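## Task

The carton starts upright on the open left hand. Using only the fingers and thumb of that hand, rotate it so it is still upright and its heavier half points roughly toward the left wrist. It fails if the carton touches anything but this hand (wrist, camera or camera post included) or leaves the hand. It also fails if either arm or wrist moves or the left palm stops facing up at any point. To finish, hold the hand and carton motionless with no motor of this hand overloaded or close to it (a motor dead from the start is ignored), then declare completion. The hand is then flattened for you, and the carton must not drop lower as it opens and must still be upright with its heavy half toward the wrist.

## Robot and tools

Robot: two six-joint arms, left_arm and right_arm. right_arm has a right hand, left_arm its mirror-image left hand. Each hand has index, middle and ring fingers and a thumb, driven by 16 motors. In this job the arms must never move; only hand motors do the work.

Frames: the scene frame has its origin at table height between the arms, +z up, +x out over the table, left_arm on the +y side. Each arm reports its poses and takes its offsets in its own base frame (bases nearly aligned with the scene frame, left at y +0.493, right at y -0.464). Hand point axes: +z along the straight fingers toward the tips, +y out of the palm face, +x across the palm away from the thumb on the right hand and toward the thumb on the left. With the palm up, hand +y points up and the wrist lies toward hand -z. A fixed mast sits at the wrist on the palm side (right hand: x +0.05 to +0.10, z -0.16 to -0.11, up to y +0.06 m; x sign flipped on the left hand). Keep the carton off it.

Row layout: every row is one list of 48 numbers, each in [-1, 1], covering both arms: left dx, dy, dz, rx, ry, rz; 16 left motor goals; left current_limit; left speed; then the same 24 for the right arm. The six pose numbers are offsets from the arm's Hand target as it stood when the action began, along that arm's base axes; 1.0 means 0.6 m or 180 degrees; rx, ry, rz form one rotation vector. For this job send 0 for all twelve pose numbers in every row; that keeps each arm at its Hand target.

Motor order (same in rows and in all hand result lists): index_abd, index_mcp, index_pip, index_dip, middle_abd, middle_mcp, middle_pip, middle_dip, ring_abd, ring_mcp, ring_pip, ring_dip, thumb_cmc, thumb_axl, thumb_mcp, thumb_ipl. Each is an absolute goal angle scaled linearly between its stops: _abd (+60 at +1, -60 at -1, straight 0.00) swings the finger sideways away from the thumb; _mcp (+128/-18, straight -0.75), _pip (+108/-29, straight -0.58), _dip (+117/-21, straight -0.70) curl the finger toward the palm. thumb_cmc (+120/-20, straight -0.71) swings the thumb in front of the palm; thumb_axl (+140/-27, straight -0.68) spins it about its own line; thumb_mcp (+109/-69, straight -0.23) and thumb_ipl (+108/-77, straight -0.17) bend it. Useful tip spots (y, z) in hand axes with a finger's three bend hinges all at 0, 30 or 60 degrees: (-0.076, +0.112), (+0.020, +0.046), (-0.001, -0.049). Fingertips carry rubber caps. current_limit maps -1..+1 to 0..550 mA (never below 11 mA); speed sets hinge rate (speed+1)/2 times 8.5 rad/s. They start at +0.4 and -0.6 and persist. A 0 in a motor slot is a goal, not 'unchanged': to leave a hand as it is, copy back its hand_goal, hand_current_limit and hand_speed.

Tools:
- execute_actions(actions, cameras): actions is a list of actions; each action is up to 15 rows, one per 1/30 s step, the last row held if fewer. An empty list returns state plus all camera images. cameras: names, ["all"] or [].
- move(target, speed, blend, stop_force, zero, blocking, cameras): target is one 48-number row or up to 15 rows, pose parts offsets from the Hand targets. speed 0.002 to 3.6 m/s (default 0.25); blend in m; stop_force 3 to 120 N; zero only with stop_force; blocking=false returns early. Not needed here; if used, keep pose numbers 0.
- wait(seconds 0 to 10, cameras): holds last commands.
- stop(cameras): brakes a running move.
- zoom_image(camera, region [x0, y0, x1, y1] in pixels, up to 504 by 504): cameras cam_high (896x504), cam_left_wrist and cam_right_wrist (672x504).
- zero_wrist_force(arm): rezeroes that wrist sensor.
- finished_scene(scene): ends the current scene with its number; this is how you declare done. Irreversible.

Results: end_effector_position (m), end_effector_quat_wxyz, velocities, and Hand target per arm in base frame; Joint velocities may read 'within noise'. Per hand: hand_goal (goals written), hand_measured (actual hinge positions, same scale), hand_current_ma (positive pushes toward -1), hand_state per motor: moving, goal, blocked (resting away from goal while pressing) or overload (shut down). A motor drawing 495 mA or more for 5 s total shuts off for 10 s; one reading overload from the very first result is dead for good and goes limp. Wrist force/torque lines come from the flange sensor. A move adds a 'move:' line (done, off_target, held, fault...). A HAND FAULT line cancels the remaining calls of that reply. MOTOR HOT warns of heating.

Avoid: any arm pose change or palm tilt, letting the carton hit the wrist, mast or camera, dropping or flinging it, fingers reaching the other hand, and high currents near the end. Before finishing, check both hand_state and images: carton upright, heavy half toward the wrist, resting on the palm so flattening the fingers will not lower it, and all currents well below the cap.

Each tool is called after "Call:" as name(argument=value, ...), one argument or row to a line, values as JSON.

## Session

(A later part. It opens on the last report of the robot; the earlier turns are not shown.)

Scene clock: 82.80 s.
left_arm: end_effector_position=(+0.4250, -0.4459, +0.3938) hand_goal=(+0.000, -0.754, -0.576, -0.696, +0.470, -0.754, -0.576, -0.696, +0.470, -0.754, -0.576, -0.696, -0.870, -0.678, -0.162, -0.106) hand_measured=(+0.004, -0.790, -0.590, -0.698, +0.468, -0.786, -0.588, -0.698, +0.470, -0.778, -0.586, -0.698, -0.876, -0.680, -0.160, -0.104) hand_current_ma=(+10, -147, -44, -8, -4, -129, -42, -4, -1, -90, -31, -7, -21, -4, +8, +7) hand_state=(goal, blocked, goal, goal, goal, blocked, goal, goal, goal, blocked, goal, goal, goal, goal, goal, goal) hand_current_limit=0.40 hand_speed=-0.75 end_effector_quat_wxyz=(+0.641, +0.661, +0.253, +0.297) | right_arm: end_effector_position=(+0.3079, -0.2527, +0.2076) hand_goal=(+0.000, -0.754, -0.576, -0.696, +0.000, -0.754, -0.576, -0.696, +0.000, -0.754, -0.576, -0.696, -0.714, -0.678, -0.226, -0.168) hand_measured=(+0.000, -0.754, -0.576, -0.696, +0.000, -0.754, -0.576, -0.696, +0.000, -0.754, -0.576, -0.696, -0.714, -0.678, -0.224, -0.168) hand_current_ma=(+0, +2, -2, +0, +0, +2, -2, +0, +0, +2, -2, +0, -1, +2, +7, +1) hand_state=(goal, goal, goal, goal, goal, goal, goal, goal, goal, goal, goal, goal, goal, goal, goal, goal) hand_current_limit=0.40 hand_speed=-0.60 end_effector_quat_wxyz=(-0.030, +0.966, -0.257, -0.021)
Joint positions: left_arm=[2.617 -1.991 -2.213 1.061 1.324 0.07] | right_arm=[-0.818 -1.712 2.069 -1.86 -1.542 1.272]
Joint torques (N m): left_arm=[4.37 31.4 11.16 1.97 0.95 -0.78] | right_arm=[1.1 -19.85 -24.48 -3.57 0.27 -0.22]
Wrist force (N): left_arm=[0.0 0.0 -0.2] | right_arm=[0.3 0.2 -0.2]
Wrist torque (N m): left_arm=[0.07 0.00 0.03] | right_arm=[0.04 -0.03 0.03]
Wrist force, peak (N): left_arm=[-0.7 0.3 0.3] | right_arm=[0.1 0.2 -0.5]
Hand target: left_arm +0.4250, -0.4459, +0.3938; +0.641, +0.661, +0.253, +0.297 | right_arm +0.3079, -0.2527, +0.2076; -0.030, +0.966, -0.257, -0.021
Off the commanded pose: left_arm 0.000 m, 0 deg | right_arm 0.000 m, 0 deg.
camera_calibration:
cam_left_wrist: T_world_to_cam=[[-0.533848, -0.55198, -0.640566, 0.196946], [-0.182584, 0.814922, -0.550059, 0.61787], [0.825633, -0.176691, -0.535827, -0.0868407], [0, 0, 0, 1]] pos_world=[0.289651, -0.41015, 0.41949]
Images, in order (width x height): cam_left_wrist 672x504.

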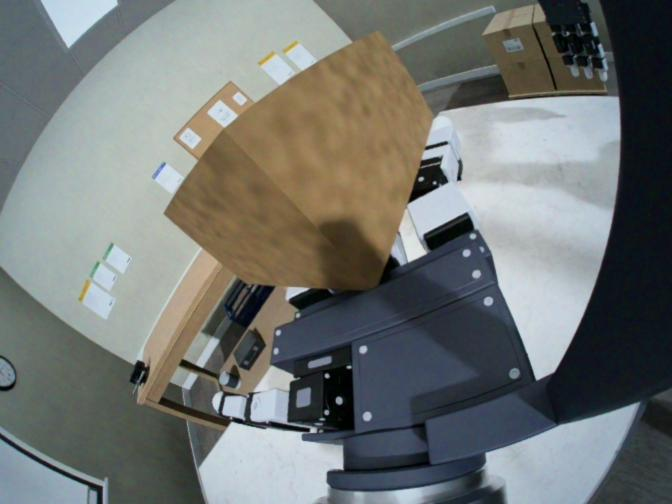

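Call:
execute_actions(
  actions=[
    [[0,0,0,0,0,0,0,-0.754,-0.576,-0.696,0.47,-0.77,-0.722,-0.696,0.47,-0.754,-0.576,-0.696,-0.87,-0.678,-0.162,-0.106,0.4,-0.75,0,0,0,0,0,0,0,-0.754,-0.576,-0.696,0,-0.754,-0.576,-0.696,0,-0.754,-0.576,-0.696,-0.714,-0.678,-0.226,-0.168,0.4,-0.6]],
    [[0,0,0,0,0,0,0,-0.754,-0.576,-0.696,0,-0.77,-0.722,-0.696,0.47,-0.754,-0.576,-0.696,0.104,-0.54,-0.162,-0.106,0.4,-0.7,0,0,0,0,0,0,0,-0.754,-0.576,-0.696,0,-0.754,-0.576,-0.696,0,-0.754,-0.576,-0.696,-0.714,-0.678,-0.226,-0.168,0.4,-0.6]],
    [[0,0,0,0,0,0,0,-0.754,-0.576,-0.696,0,-0.754,-0.576,-0.696,0.47,-0.754,-0.576,-0.696,0.104,-0.54,-0.162,-0.106,0.4,-0.7,0,0,0,0,0,0,0,-0.754,-0.576,-0.696,0,-0.754,-0.576,-0.696,0,-0.754,-0.576,-0.696,-0.714,-0.678,-0.226,-0.168,0.4,-0.6]],
    [[0,0,0,0,0,0,0,-0.754,-0.576,-0.696,0,-0.754,-0.576,-0.696,0.47,-0.77,-0.722,-0.696,0.104,-0.54,-0.162,-0.106,0.4,-0.7,0,0,0,0,0,0,0,-0.754,-0.576,-0.696,0,-0.754,-0.576,-0.696,0,-0.754,-0.576,-0.696,-0.714,-0.678,-0.226,-0.168,0.4,-0.6]],
    [[0,0,0,0,0,0,0,-0.754,-0.576,-0.696,0,-0.754,-0.576,-0.696,0,-0.77,-0.722,-0.696,0.104,-0.54,-0.162,-0.106,0.4,-0.7,0,0,0,0,0,0,0,-0.754,-0.576,-0.696,0,-0.754,-0.576,-0.696,0,-0.754,-0.576,-0.696,-0.714,-0.678,-0.226,-0.168,0.4,-0.6]],
    [[0,0,0,0,0,0,0,-0.754,-0.576,-0.696,0,-0.754,-0.576,-0.696,0,-0.754,-0.576,-0.696,0.104,-0.54,-0.162,-0.106,0.4,-0.75,0,0,0,0,0,0,0,-0.754,-0.576,-0.696,0,-0.754,-0.576,-0.696,0,-0.754,-0.576,-0.696,-0.714,-0.678,-0.226,-0.168,0.4,-0.6]],
  ],
  cameras=["cam_left_wrist", "cam_high"],
)

Call:
wait(
  seconds=0.05,
)

Call:
wait(
  seconds=0.05,
)

Call:
wait(
  seconds=0.05,
)

Call:
wait(
  seconds=0.05,
)

Call:
wait(
  seconds=0.05,
)

Call:
wait(
  seconds=0.05,
)

Call:
wait(
  seconds=0.05,
)

Call:
wait(
  seconds=0.05,
)

Call:
wait(
  seconds=0.05,
)

Call:
wait(
  seconds=0.05,
)

Call:
wait(
  seconds=0.05,
)

Call:
wait(
  seconds=0.05,
)

Call:
wait(
  seconds=0.05,
)

Call:
wait(
  seconds=0.05,
)

Call:
wait(
  seconds=0.05,
)

Call:
wait(
  seconds=0.05,
)

Call:
wait(
  seconds=0.05,
)

Call:
wait(
  seconds=0.05,
)

Scene clock: 86.77 s.
left_arm: end_effector_position=(+0.4250, -0.4459, +0.3938) hand_goal=(+0.000, -0.754, -0.576, -0.696, +0.000, -0.754, -0.576, -0.696, +0.000, -0.754, -0.576, -0.696, +0.104, -0.540, -0.162, -0.106) hand_measured=(+0.002, -0.786, -0.586, -0.698, +0.002, -0.784, -0.588, -0.698, +0.004, -0.782, -0.588, -0.698, +0.092, -0.542, -0.160, -0.104) hand_current_ma=(+5, -127, -32, -8, +7, -119, -40, -4, +12, -114, -42, -7, -42, -10, +5, +6) hand_state=(goal, blocked, goal, goal, goal, blocked, goal, goal, goal, blocked, goal, goal, goal, goal, goal, goal) hand_current_limit=0.40 hand_speed=-0.75 end_effector_quat_wxyz=(+0.641, +0.661, +0.253, +0.297) | right_arm: end_effector_position=(+0.3079, -0.2527, +0.2076) hand_goal=(+0.000, -0.754, -0.576, -0.696, +0.000, -0.754, -0.576, -0.696, +0.000, -0.754, -0.576, -0.696, -0.714, -0.678, -0.226, -0.168) hand_measured=(+0.000, -0.754, -0.576, -0.696, +0.000, -0.754, -0.576, -0.696, +0.000, -0.754, -0.576, -0.696, -0.714, -0.678, -0.224, -0.168) hand_current_ma=(+0, +2, -2, +0, +0, +2, -2, +0, +0, +2, -2, +0, -1, +2, +7, +1) hand_state=(goal, goal, goal, goal, goal, goal, goal, goal, goal, goal, goal, goal, goal, goal, goal, goal) hand_current_limit=0.40 hand_speed=-0.60 end_effector_quat_wxyz=(-0.030, +0.966, -0.257, -0.021)
Joint positions: left_arm=[2.617 -1.991 -2.213 1.061 1.324 0.07] | right_arm=[-0.818 -1.712 2.069 -1.86 -1.542 1.272]
Joint torques (N m): left_arm=[4.45 31.68 10.89 1.87 0.9 -0.87] | right_arm=[1.03 -20.78 -22.87 -3.66 0.31 -0.51]
Wrist force (N): left_arm=[0.1 0.2 0.1] | right_arm=[0.0 -0.1 -0.3]
Wrist torque (N m): left_arm=[0.07 -0.01 0.04] | right_arm=[0.01 0.00 0.01]
Wrist force, peak (N): left_arm=[-0.2 0.4 0.4] | right_arm=[0.3 0.4 -0.3]
Hand target: left_arm +0.4250, -0.4459, +0.3938; +0.641, +0.661, +0.253, +0.297 | right_arm +0.3079, -0.2527, +0.2076; -0.030, +0.966, -0.257, -0.021
Off the commanded pose: left_arm 0.000 m, 0 deg | right_arm 0.000 m, 0 deg.
camera_calibration:
cam_left_wrist: T_world_to_cam=[[-0.533848, -0.55198, -0.640566, 0.196946], [-0.182584, 0.814922, -0.550059, 0.61787], [0.825633, -0.176691, -0.535827, -0.0868407], [0, 0, 0, 1]] pos_world=[0.289651, -0.41015, 0.41949]
Images, in order (width x height): cam_high 896x504, cam_left_wrist 672x504.

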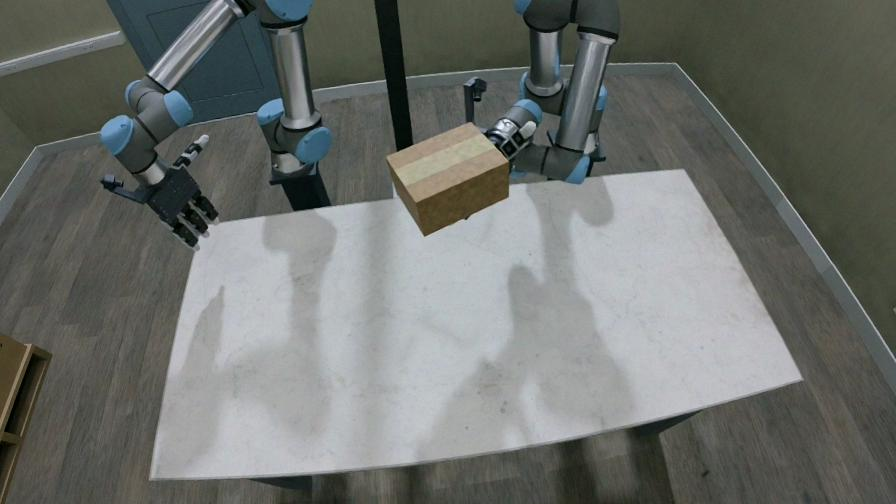

